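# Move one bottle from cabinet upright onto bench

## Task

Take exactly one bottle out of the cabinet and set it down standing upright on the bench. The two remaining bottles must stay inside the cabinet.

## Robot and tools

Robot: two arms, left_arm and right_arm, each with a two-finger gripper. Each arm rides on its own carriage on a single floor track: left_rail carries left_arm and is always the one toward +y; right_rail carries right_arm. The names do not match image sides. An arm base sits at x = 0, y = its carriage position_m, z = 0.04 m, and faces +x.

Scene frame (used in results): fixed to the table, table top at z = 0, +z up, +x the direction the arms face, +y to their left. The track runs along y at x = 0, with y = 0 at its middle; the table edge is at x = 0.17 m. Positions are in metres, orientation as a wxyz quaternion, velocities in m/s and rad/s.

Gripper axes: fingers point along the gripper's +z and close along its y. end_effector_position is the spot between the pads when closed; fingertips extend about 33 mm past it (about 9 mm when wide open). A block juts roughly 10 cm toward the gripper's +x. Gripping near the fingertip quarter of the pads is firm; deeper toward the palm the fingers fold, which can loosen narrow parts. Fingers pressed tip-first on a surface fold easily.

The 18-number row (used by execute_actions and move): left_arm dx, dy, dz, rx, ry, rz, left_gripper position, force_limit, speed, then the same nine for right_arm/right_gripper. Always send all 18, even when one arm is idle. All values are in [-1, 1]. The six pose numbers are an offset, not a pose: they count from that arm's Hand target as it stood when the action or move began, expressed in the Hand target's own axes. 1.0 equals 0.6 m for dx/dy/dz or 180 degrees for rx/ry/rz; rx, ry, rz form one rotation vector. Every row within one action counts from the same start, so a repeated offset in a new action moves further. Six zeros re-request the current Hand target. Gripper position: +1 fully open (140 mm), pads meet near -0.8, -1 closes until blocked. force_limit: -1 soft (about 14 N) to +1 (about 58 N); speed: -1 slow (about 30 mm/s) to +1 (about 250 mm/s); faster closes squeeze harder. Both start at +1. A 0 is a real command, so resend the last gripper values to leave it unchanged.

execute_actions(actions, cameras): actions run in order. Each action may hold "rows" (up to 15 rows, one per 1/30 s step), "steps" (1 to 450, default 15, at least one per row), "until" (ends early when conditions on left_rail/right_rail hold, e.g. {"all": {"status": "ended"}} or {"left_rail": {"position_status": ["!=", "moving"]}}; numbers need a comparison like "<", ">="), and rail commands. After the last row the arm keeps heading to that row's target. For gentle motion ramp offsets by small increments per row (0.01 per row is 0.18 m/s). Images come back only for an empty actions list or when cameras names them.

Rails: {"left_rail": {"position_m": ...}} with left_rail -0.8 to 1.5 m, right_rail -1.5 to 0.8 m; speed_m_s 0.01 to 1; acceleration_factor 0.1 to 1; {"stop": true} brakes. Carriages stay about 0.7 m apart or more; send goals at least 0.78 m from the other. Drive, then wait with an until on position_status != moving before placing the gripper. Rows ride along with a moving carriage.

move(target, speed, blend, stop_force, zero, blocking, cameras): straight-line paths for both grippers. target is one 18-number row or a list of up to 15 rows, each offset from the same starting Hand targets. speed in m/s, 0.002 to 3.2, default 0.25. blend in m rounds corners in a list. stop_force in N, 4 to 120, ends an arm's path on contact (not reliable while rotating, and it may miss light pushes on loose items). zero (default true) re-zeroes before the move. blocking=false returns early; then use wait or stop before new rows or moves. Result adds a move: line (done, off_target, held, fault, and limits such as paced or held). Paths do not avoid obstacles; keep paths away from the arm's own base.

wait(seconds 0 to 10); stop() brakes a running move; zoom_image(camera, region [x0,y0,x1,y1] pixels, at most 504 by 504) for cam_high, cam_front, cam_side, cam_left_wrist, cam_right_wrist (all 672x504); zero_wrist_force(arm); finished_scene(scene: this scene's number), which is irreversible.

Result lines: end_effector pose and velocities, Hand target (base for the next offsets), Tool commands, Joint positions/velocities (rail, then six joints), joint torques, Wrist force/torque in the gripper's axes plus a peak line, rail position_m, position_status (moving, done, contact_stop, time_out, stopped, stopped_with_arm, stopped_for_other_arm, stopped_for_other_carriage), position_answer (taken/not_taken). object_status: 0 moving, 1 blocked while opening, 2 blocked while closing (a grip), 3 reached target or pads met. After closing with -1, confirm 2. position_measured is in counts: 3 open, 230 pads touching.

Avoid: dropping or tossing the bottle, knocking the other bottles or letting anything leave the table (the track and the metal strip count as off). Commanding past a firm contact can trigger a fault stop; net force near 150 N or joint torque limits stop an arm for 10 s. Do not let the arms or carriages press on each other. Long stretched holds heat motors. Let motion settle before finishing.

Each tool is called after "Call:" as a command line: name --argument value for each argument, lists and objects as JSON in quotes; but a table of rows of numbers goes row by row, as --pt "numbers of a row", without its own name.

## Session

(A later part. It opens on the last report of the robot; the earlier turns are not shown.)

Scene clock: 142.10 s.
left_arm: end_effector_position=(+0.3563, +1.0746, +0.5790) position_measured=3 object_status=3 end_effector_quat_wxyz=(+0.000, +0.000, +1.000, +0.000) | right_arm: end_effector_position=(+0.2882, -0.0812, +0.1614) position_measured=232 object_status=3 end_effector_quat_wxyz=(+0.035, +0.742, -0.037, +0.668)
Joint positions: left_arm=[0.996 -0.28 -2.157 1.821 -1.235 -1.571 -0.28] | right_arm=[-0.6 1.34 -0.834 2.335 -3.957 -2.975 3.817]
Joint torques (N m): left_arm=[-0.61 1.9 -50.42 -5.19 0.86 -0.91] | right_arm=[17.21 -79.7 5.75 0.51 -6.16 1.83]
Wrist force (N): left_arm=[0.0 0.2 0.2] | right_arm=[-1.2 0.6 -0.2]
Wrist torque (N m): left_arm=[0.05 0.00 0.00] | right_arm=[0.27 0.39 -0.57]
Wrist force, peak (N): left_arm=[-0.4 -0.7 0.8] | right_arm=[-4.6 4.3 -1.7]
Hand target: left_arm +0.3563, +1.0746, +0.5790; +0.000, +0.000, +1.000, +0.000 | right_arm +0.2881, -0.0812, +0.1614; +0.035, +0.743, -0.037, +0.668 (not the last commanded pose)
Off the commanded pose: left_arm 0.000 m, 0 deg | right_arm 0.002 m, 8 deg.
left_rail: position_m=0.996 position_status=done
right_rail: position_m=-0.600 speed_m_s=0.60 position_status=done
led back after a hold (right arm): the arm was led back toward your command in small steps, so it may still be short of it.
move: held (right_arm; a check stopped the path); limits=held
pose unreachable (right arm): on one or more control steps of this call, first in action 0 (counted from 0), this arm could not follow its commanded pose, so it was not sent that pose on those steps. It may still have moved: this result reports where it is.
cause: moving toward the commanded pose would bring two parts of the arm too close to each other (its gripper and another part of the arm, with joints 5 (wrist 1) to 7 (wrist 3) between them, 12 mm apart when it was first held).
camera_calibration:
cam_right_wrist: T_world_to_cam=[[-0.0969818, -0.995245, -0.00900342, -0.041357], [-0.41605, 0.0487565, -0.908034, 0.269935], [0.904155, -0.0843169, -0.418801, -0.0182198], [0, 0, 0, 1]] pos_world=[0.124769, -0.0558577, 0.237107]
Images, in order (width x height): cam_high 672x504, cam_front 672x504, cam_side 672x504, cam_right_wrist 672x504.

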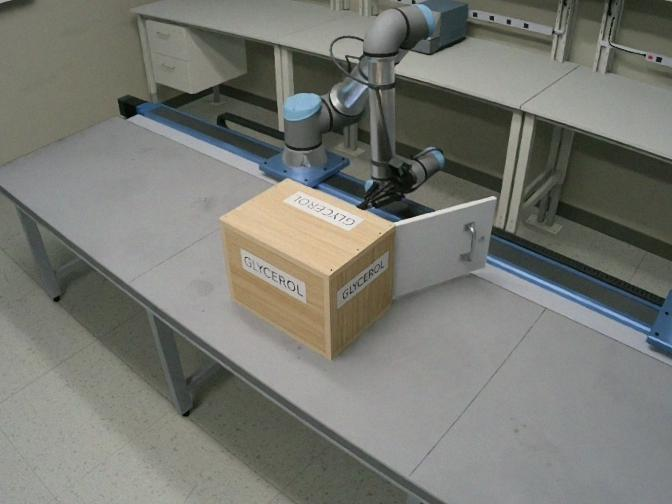

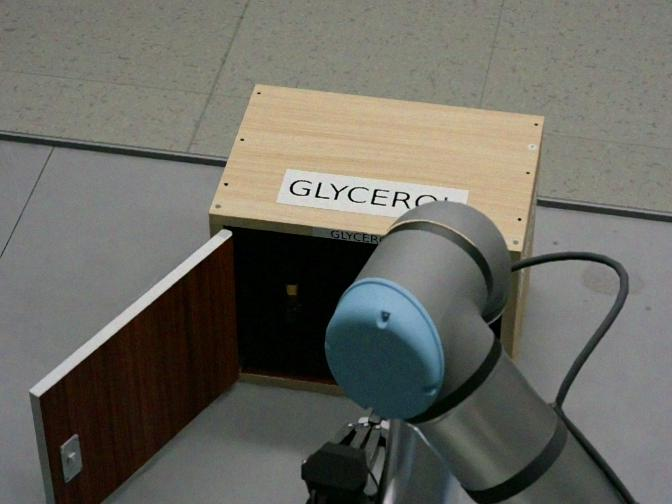

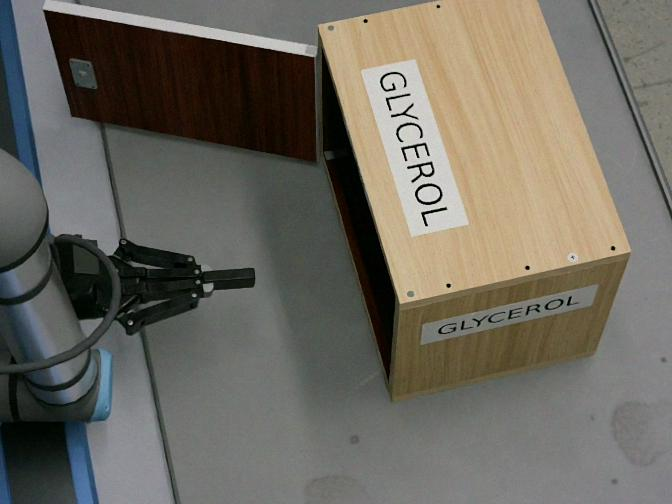

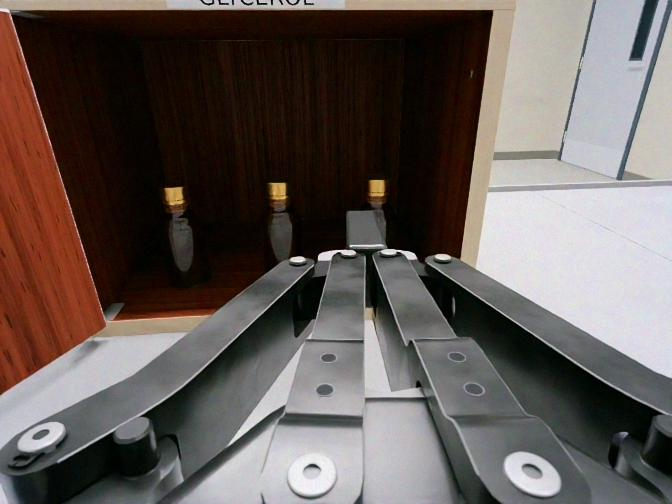

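Call:
move --target '[0,0,0,0,0,0,1,1,1,-0.021,-0.092,0.14,0.0316,-0.105,-0.0079,0.17,-1,0]' --speed 0.15 --cameras '["cam_side","cam_front","cam_right_wrist"]'

Scene clock: 164.97 s.
left_arm: end_effector_position=(+0.3563, +1.0746, +0.5790) position_measured=3 object_status=3 end_effector_quat_wxyz=(+0.000, +0.000, +1.000, +0.000) | right_arm: end_effector_position=(+0.3754, -0.0347, +0.1399) position_measured=108 object_status=3 end_effector_quat_wxyz=(+0.000, +0.843, +0.000, +0.538)
Joint positions: left_arm=[0.996 -0.28 -2.157 1.821 -1.235 -1.571 -0.28] | right_arm=[-0.6 1.142 -1.058 2.36 -3.601 -2.54 3.887]
Joint torques (N m): left_arm=[-0.56 3.3 -51.08 -5.45 0.83 -0.65] | right_arm=[-13.47 -75.1 -28.29 -0.92 1.38 1.77]
Wrist force (N): left_arm=[-0.2 -0.3 0.3] | right_arm=[-1.1 1.0 -1.0]
Wrist torque (N m): left_arm=[-0.07 0.04 0.00] | right_arm=[0.32 0.33 -0.30]
Wrist force, peak (N): left_arm=[-0.9 -0.1 0.7] | right_arm=[-1.8 1.4 -0.9]
Hand target: left_arm +0.3563, +1.0746, +0.5790; +0.000, +0.000, +1.000, +0.000 | right_arm +0.3755, -0.0347, +0.1399; +0.000, +0.843, +0.000, +0.538
Off the commanded pose: left_arm 0.000 m, 0 deg | right_arm 0.000 m, 0 deg.
left_rail: position_m=0.996 position_status=done
right_rail: position_m=-0.600 speed_m_s=0.60 position_status=done
move: done
camera_calibration:
cam_right_wrist: T_world_to_cam=[[0.00033647, -0.999924, -0.0123597, -0.0230791], [-0.690736, 0.00870495, -0.723054, 0.360207], [0.723107, 0.00878055, -0.690681, 0.0069689], [0, 0, 0, 1]] pos_world=[0.243777, -0.0262741, 0.264978]
Images, in order (width x height): cam_front 672x504, cam_side 672x504, cam_right_wrist 672x504.

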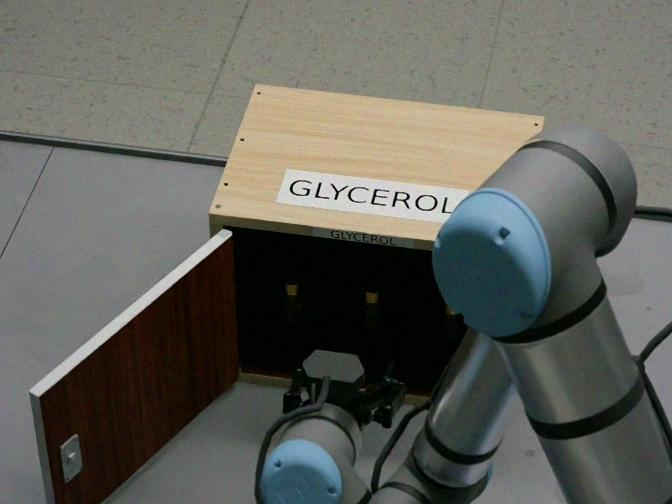

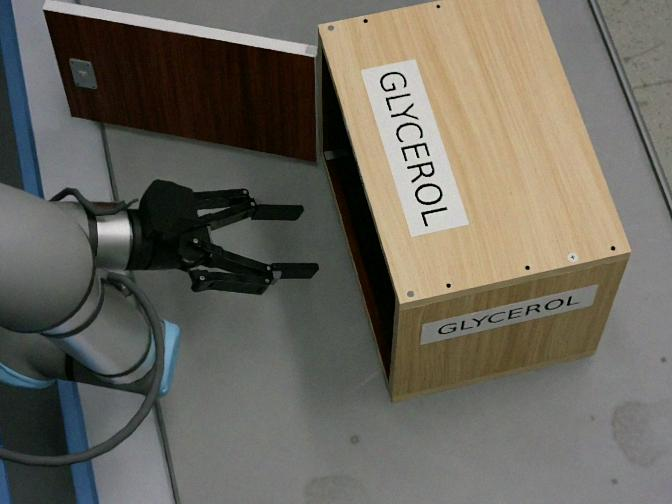

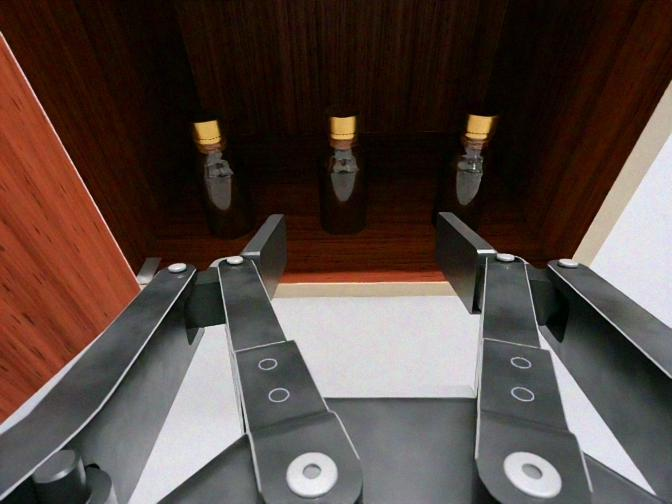

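Call:
move --target '[0,0,0,0,0,0,1,1,1,0.0035,-0.012,0.255,0,0,0,0.17,-1,0]' --speed 0.08 --stop_force 10 --cameras '["cam_side","cam_front","cam_right_wrist"]'

Scene clock: 173.27 s.
left_arm: end_effector_position=(+0.3563, +1.0746, +0.5790) position_measured=3 object_status=3 end_effector_quat_wxyz=(+0.000, +0.000, +1.000, +0.000) | right_arm: end_effector_position=(+0.5151, -0.0275, +0.0772) position_measured=108 object_status=3 end_effector_quat_wxyz=(+0.000, +0.843, +0.000, +0.538)
Joint positions: left_arm=[0.996 -0.28 -2.157 1.821 -1.235 -1.571 -0.28] | right_arm=[-0.6 0.935 -0.865 2.239 -3.851 -2.388 3.66]
Joint torques (N m): left_arm=[1.73 5.82 -50.83 -4.97 1.1 -0.71] | right_arm=[-12.46 -59.56 -24.98 -8.84 1.97 -2.53]
Wrist force (N): left_arm=[-0.3 0.0 0.4] | right_arm=[-1.2 1.3 -0.6]
Wrist torque (N m): left_arm=[-0.01 0.06 -0.01] | right_arm=[0.41 0.38 -0.21]
Wrist force, peak (N): left_arm=[0.0 -0.6 0.9] | right_arm=[-1.3 1.2 -1.9]
Hand target: left_arm +0.3563, +1.0746, +0.5790; +0.000, +0.000, +1.000, +0.000 | right_arm +0.5151, -0.0275, +0.0772; +0.000, +0.843, +0.000, +0.538
Off the commanded pose: left_arm 0.000 m, 0 deg | right_arm 0.000 m, 0 deg.
left_rail: position_m=0.996 position_status=done
right_rail: position_m=-0.600 speed_m_s=0.60 position_status=done
move: done
camera_calibration:
cam_right_wrist: T_world_to_cam=[[0.000333944, -0.999924, -0.0123621, -0.0165989], [-0.690888, 0.0087066, -0.722909, 0.411405], [0.722961, 0.00878222, -0.690833, -0.137263], [0, 0, 0, 1]] pos_world=[0.383476, -0.0189741, 0.202377]
Images, in order (width x height): cam_front 672x504, cam_side 672x504, cam_right_wrist 672x504.

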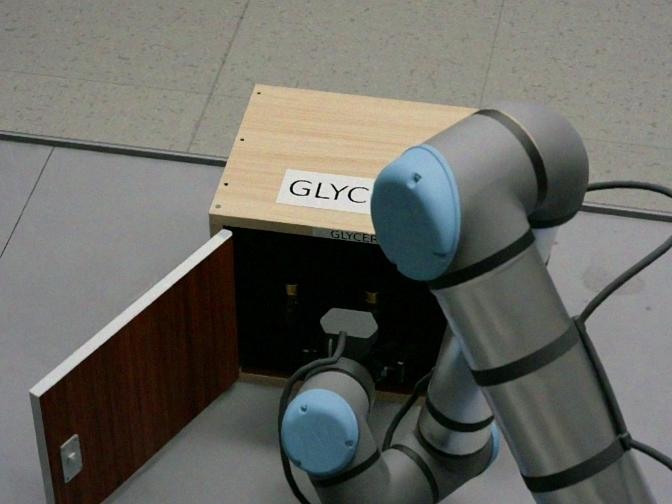

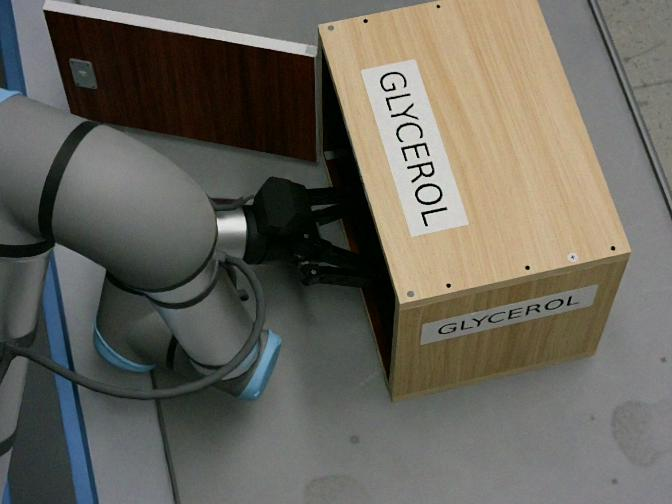

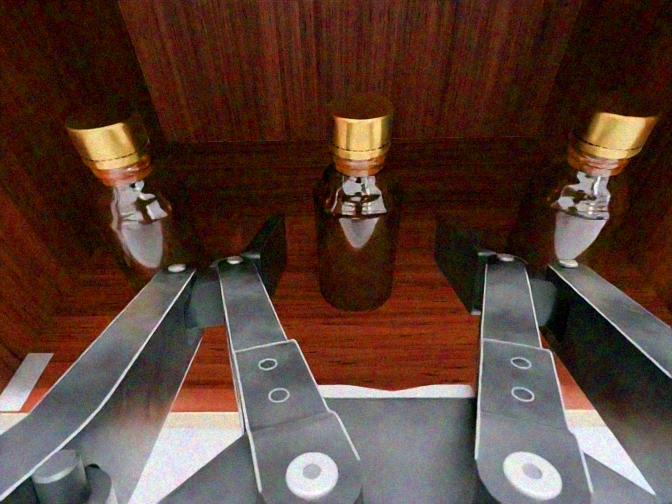

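Call:
execute_actions --actions '[{"rows":[[0,0,0,0,0,0,1,1,1,0.0039,0,0.0083,0,0,0,0.17,-1,0],[0,0,0,0,0,0,1,1,1,0.0078,0,0.0166,0,0,0,0.17,-1,0]],"steps":25},{"rows":[[0,0,0,0,0,0,1,1,1,0,0,0,0,0,0,-1,-0.1,-1]],"steps":110}]' --cameras '["cam_right_wrist"]'

Scene clock: 182.93 s.
left_arm: end_effector_position=(+0.3563, +1.0746, +0.5790) position_measured=3 object_status=3 end_effector_quat_wxyz=(+0.000, +0.000, +1.000, +0.000) | right_arm: end_effector_position=(+0.5261, -0.0275, +0.0772) position_measured=162 object_status=2 end_effector_quat_wxyz=(+0.000, +0.843, +0.000, +0.538)
Joint positions: left_arm=[0.996 -0.28 -2.157 1.821 -1.235 -1.571 -0.28] | right_arm=[-0.6 0.92 -0.862 2.23 -3.854 -2.376 3.647]
Joint torques (N m): left_arm=[-0.26 6.26 -51.37 -5.26 0.86 -0.66] | right_arm=[-9.52 -59.74 -13.71 0.27 -3.47 -2.38]
Wrist force (N): left_arm=[-0.3 -0.5 0.1] | right_arm=[1.2 0.6 -4.3]
Wrist torque (N m): left_arm=[-0.11 0.07 0.00] | right_arm=[0.42 0.45 -0.13]
Wrist force, peak (N): left_arm=[-0.4 -0.5 0.8] | right_arm=[1.4 0.9 -5.0]
Hand target: left_arm +0.3563, +1.0746, +0.5790; +0.000, +0.000, +1.000, +0.000 | right_arm +0.5261, -0.0275, +0.0772; +0.000, +0.843, +0.000, +0.538
Off the commanded pose: left_arm 0.000 m, 0 deg | right_arm 0.000 m, 0 deg.
left_rail: position_m=0.996 position_status=done
right_rail: position_m=-0.600 speed_m_s=0.60 position_status=done
camera_calibration:
cam_right_wrist: T_world_to_cam=[[0.000333944, -0.999924, -0.0123621, -0.0166026], [-0.690888, 0.0087066, -0.722909, 0.419005], [0.722961, 0.00878222, -0.690833, -0.145216], [0, 0, 0, 1]] pos_world=[0.394476, -0.0189741, 0.202377]
Images, in order (width x height): cam_right_wrist 672x504.

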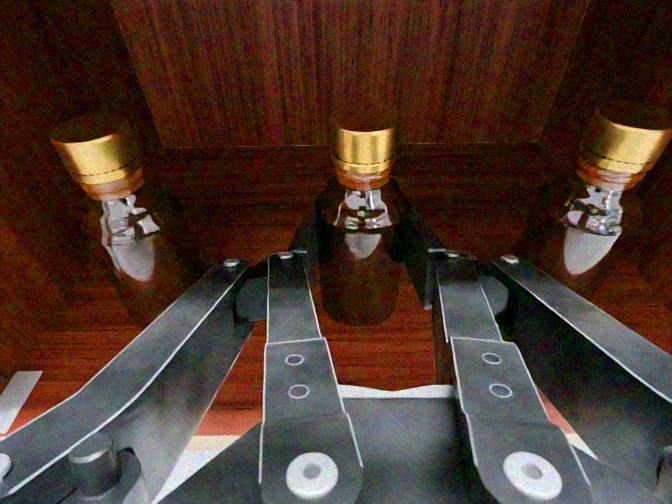

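Call:
move --pt "0 0 0 0 0 0 1 1 1 0.027 0 -0.0127 0 0 0 -1 -0.1 -1" --pt "0 0 0 0 0 0 1 1 1 -0.09 0 -0.263 0 0 0 -1 -0.1 -1" --speed '[0.05,0.12]' --cameras '["cam_side","cam_front","cam_right_wrist"]'

Scene clock: 188.93 s.
left_arm: end_effector_position=(+0.3563, +1.0746, +0.5790) position_measured=3 object_status=3 end_effector_quat_wxyz=(+0.000, +0.000, +1.000, +0.000) | right_arm: end_effector_position=(+0.3603, -0.0275, +0.0949) position_measured=162 object_status=2 end_effector_quat_wxyz=(+0.000, +0.843, +0.000, +0.538)
Joint positions: left_arm=[0.996 -0.28 -2.157 1.821 -1.235 -1.571 -0.28] | right_arm=[-0.6 1.173 -0.963 2.348 -3.65 -2.56 3.929]
Joint torques (N m): left_arm=[-0.01 5.69 -51.24 -5.1 0.99 -0.69] | right_arm=[16.43 -76.37 -0.77 -1.89 -6.87 1.91]
Wrist force (N): left_arm=[-0.4 -0.6 0.2] | right_arm=[-3.2 1.4 0.1]
Wrist torque (N m): left_arm=[-0.13 0.09 0.00] | right_arm=[0.44 0.20 -0.51]
Wrist force, peak (N): left_arm=[-0.3 -0.4 1.0] | right_arm=[2.1 0.4 -5.0]
Hand target: left_arm +0.3563, +1.0746, +0.5790; +0.000, +0.000, +1.000, +0.000 | right_arm +0.3602, -0.0275, +0.0949; +0.000, +0.843, +0.000, +0.538
Off the commanded pose: left_arm 0.000 m, 0 deg | right_arm 0.000 m, 0 deg.
left_rail: position_m=0.996 position_status=done
right_rail: position_m=-0.600 speed_m_s=0.60 position_status=done
move: done
camera_calibration:
cam_right_wrist: T_world_to_cam=[[0.000402895, -0.999924, -0.0122879, -0.0164605], [-0.690838, 0.008606, -0.722959, 0.317249], [0.72301, 0.00878025, -0.690782, -0.0131425], [0, 0, 0, 1]] pos_world=[0.228677, -0.0190741, 0.220077]
Images, in order (width x height): cam_front 672x504, cam_side 672x504, cam_right_wrist 672x504.

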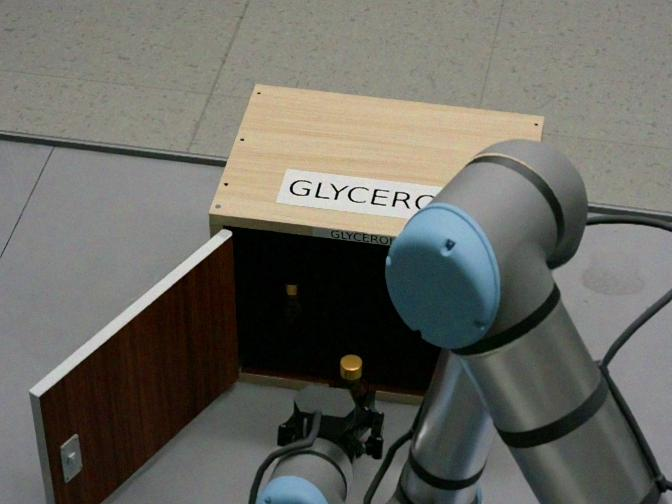

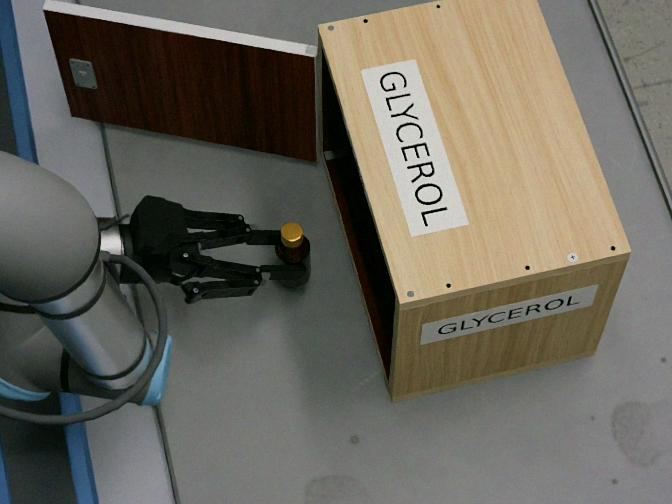

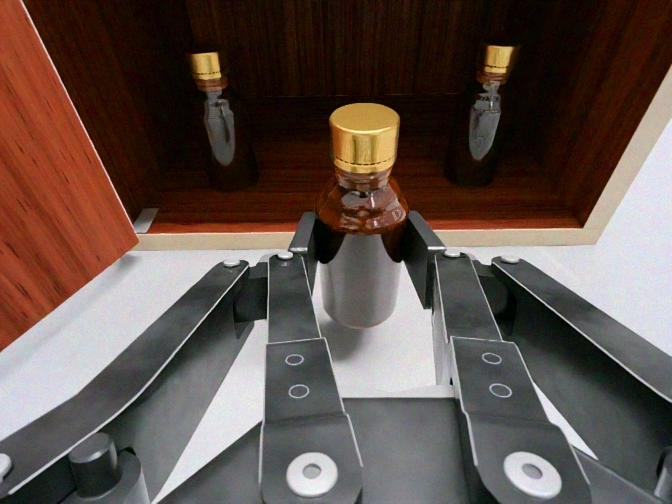

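Call:
move --target '[0,0,0,0,0,0,1,1,1,-0.083,0,0.039,0,0,0,-1,-0.1,-1]' --speed 0.015 --stop_force 4 --cameras '["cam_side","cam_right_wrist"]'

Scene clock: 194.53 s.
left_arm: end_effector_position=(+0.3563, +1.0746, +0.5790) position_measured=3 object_status=3 end_effector_quat_wxyz=(+0.000, +0.000, +1.000, +0.000) | right_arm: end_effector_position=(+0.3604, -0.0275, +0.0591) position_measured=162 object_status=2 end_effector_quat_wxyz=(+0.000, +0.843, +0.000, +0.537)
Joint positions: left_arm=[0.996 -0.28 -2.157 1.821 -1.235 -1.571 -0.28] | right_arm=[-0.6 1.173 -0.883 2.337 -3.719 -2.56 3.929]
Joint torques (N m): left_arm=[0.41 4.68 -51.37 -4.96 1.12 -0.68] | right_arm=[-6.04 -78.59 2.63 -1.66 0.75 -1.4]
Wrist force (N): left_arm=[0.0 -0.1 0.4] | right_arm=[-1.6 1.4 -1.3]
Wrist torque (N m): left_arm=[-0.02 -0.01 0.00] | right_arm=[0.51 0.17 -0.46]
Wrist force, peak (N): left_arm=[0.1 -0.1 1.0] | right_arm=[16.9 2.6 -10.1]
Hand target: left_arm +0.3563, +1.0746, +0.5790; +0.000, +0.000, +1.000, +0.000 | right_arm +0.3604, -0.0275, +0.0591; +0.000, +0.843, +0.000, +0.537 (not the last commanded pose)
Off the commanded pose: left_arm 0.000 m, 0 deg | right_arm 0.019 m, 0 deg.
left_rail: position_m=0.996 position_status=done
right_rail: position_m=-0.600 speed_m_s=0.60 position_status=done
move: contact (right_arm)
camera_calibration:
cam_right_wrist: T_world_to_cam=[[0.000259862, -0.999924, -0.0122918, -0.0168672], [-0.69094, 0.00870636, -0.72286, 0.291443], [0.722912, 0.00868074, -0.690886, -0.0379051], [0, 0, 0, 1]] pos_world=[0.228776, -0.0190743, 0.184277]
Images, in order (width x height): cam_side 672x504, cam_right_wrist 672x504.

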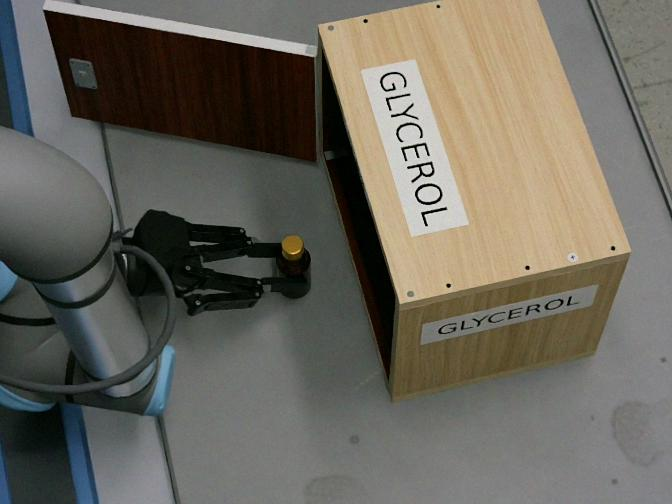

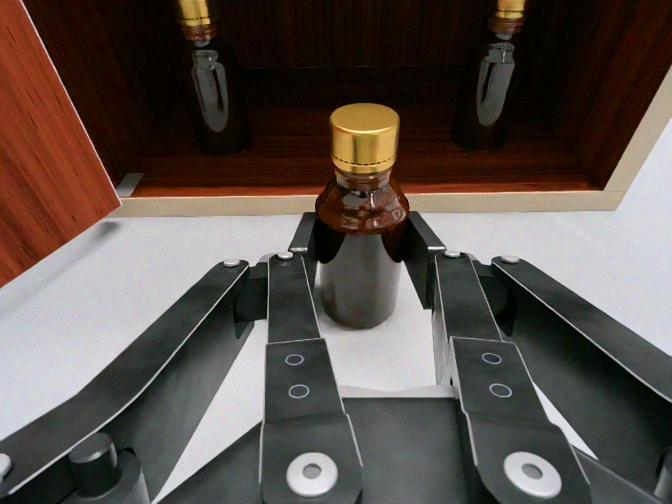

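Call:
execute_actions --actions '[{"rows":[[0,0,0,0,0,0,1,1,1,0,0,0,0,0,0,0.17,-1,-1]],"steps":75}]'

Call:
move --target '[0,0,0,0,0,0,1,1,1,0.03,0,-0.2,0,0,0,0.17,-1,-1]' --speed 0.12 --cameras '["cam_side","cam_front","cam_right_wrist"]'

Scene clock: 203.70 s.
left_arm: end_effector_position=(+0.3563, +1.0746, +0.5790) position_measured=3 object_status=3 end_effector_quat_wxyz=(+0.000, +0.000, +1.000, +0.000) | right_arm: end_effector_position=(+0.3604, -0.0275, +0.0591) position_measured=108 object_status=3 end_effector_quat_wxyz=(+0.000, +0.843, +0.000, +0.537)
Joint positions: left_arm=[0.996 -0.28 -2.157 1.821 -1.235 -1.571 -0.28] | right_arm=[-0.6 1.173 -0.883 2.337 -3.719 -2.56 3.929]
Joint torques (N m): left_arm=[-0.08 5.46 -51.56 -5.32 0.82 -0.91] | right_arm=[13.71 -70.85 -0.24 -5.07 0.54 -0.01]
Wrist force (N): left_arm=[-0.6 -0.2 0.4] | right_arm=[-0.9 1.8 -2.0]
Wrist torque (N m): left_arm=[-0.03 0.13 0.00] | right_arm=[0.53 0.28 -0.51]
Wrist force, peak (N): left_arm=[-0.5 -0.3 0.9] | right_arm=[-2.4 1.8 -1.2]
Hand target: left_arm +0.3563, +1.0746, +0.5790; +0.000, +0.000, +1.000, +0.000 | right_arm +0.3604, -0.0275, +0.0591; +0.000, +0.843, +0.000, +0.537
Off the commanded pose: left_arm 0.000 m, 0 deg | right_arm 0.000 m, 0 deg.
left_rail: position_m=0.996 position_status=done
right_rail: position_m=-0.600 speed_m_s=0.60 position_status=done

Scene clock: 205.50 s.
left_arm: end_effector_position=(+0.3563, +1.0746, +0.5790) position_measured=3 object_status=3 end_effector_quat_wxyz=(+0.000, +0.000, +1.000, +0.000) | right_arm: end_effector_position=(+0.2592, -0.0275, +0.1261) position_measured=108 object_status=3 end_effector_quat_wxyz=(+0.000, +0.843, +0.000, +0.538)
Joint positions: left_arm=[0.996 -0.28 -2.157 1.821 -1.235 -1.571 -0.28] | right_arm=[-0.6 1.349 -1.101 2.385 -3.297 -2.656 4.221]
Joint torques (N m): left_arm=[-0.73 5.7 -50.87 -5.31 1.02 -0.83] | right_arm=[15.43 -69.68 -29.64 -1.32 -6.35 1.88]
Wrist force (N): left_arm=[-0.2 -0.3 0.5] | right_arm=[-0.4 1.8 -2.0]
Wrist torque (N m): left_arm=[-0.07 0.05 0.00] | right_arm=[0.49 0.19 -0.51]
Wrist force, peak (N): left_arm=[-0.1 -0.2 1.1] | right_arm=[-0.4 1.9 -3.1]
Hand target: left_arm +0.3563, +1.0746, +0.5790; +0.000, +0.000, +1.000, +0.000 | right_arm +0.2592, -0.0275, +0.1261; +0.000, +0.843, +0.000, +0.537
Off the commanded pose: left_arm 0.000 m, 0 deg | right_arm 0.000 m, 0 deg.
left_rail: position_m=0.996 position_status=done
right_rail: position_m=-0.600 speed_m_s=0.60 position_status=done
move: done
camera_calibration:
cam_right_wrist: T_world_to_cam=[[0.000401851, -0.999924, -0.0122874, -0.0160376], [-0.69094, 0.00860507, -0.722861, 0.269878], [0.722912, 0.00878033, -0.690884, 0.0814752], [0, 0, 0, 1]] pos_world=[0.127576, -0.0190741, 0.251177]
Images, in order (width x height): cam_front 672x504, cam_side 672x504, cam_right_wrist 672x504.

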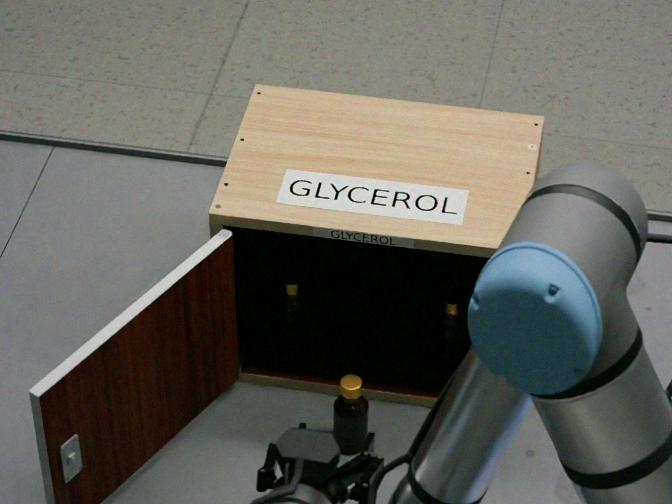

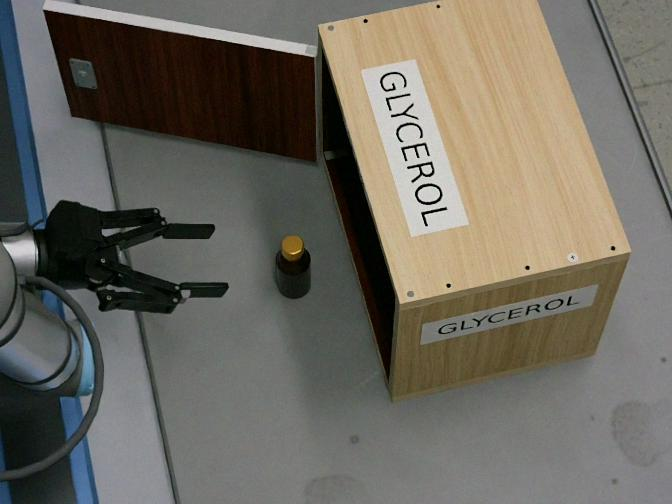

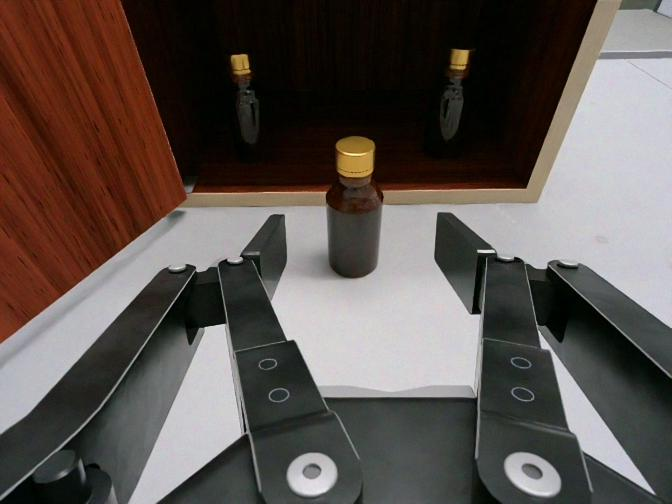

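Call:
finished_scene --scene 1

The scene is finished: the task was done.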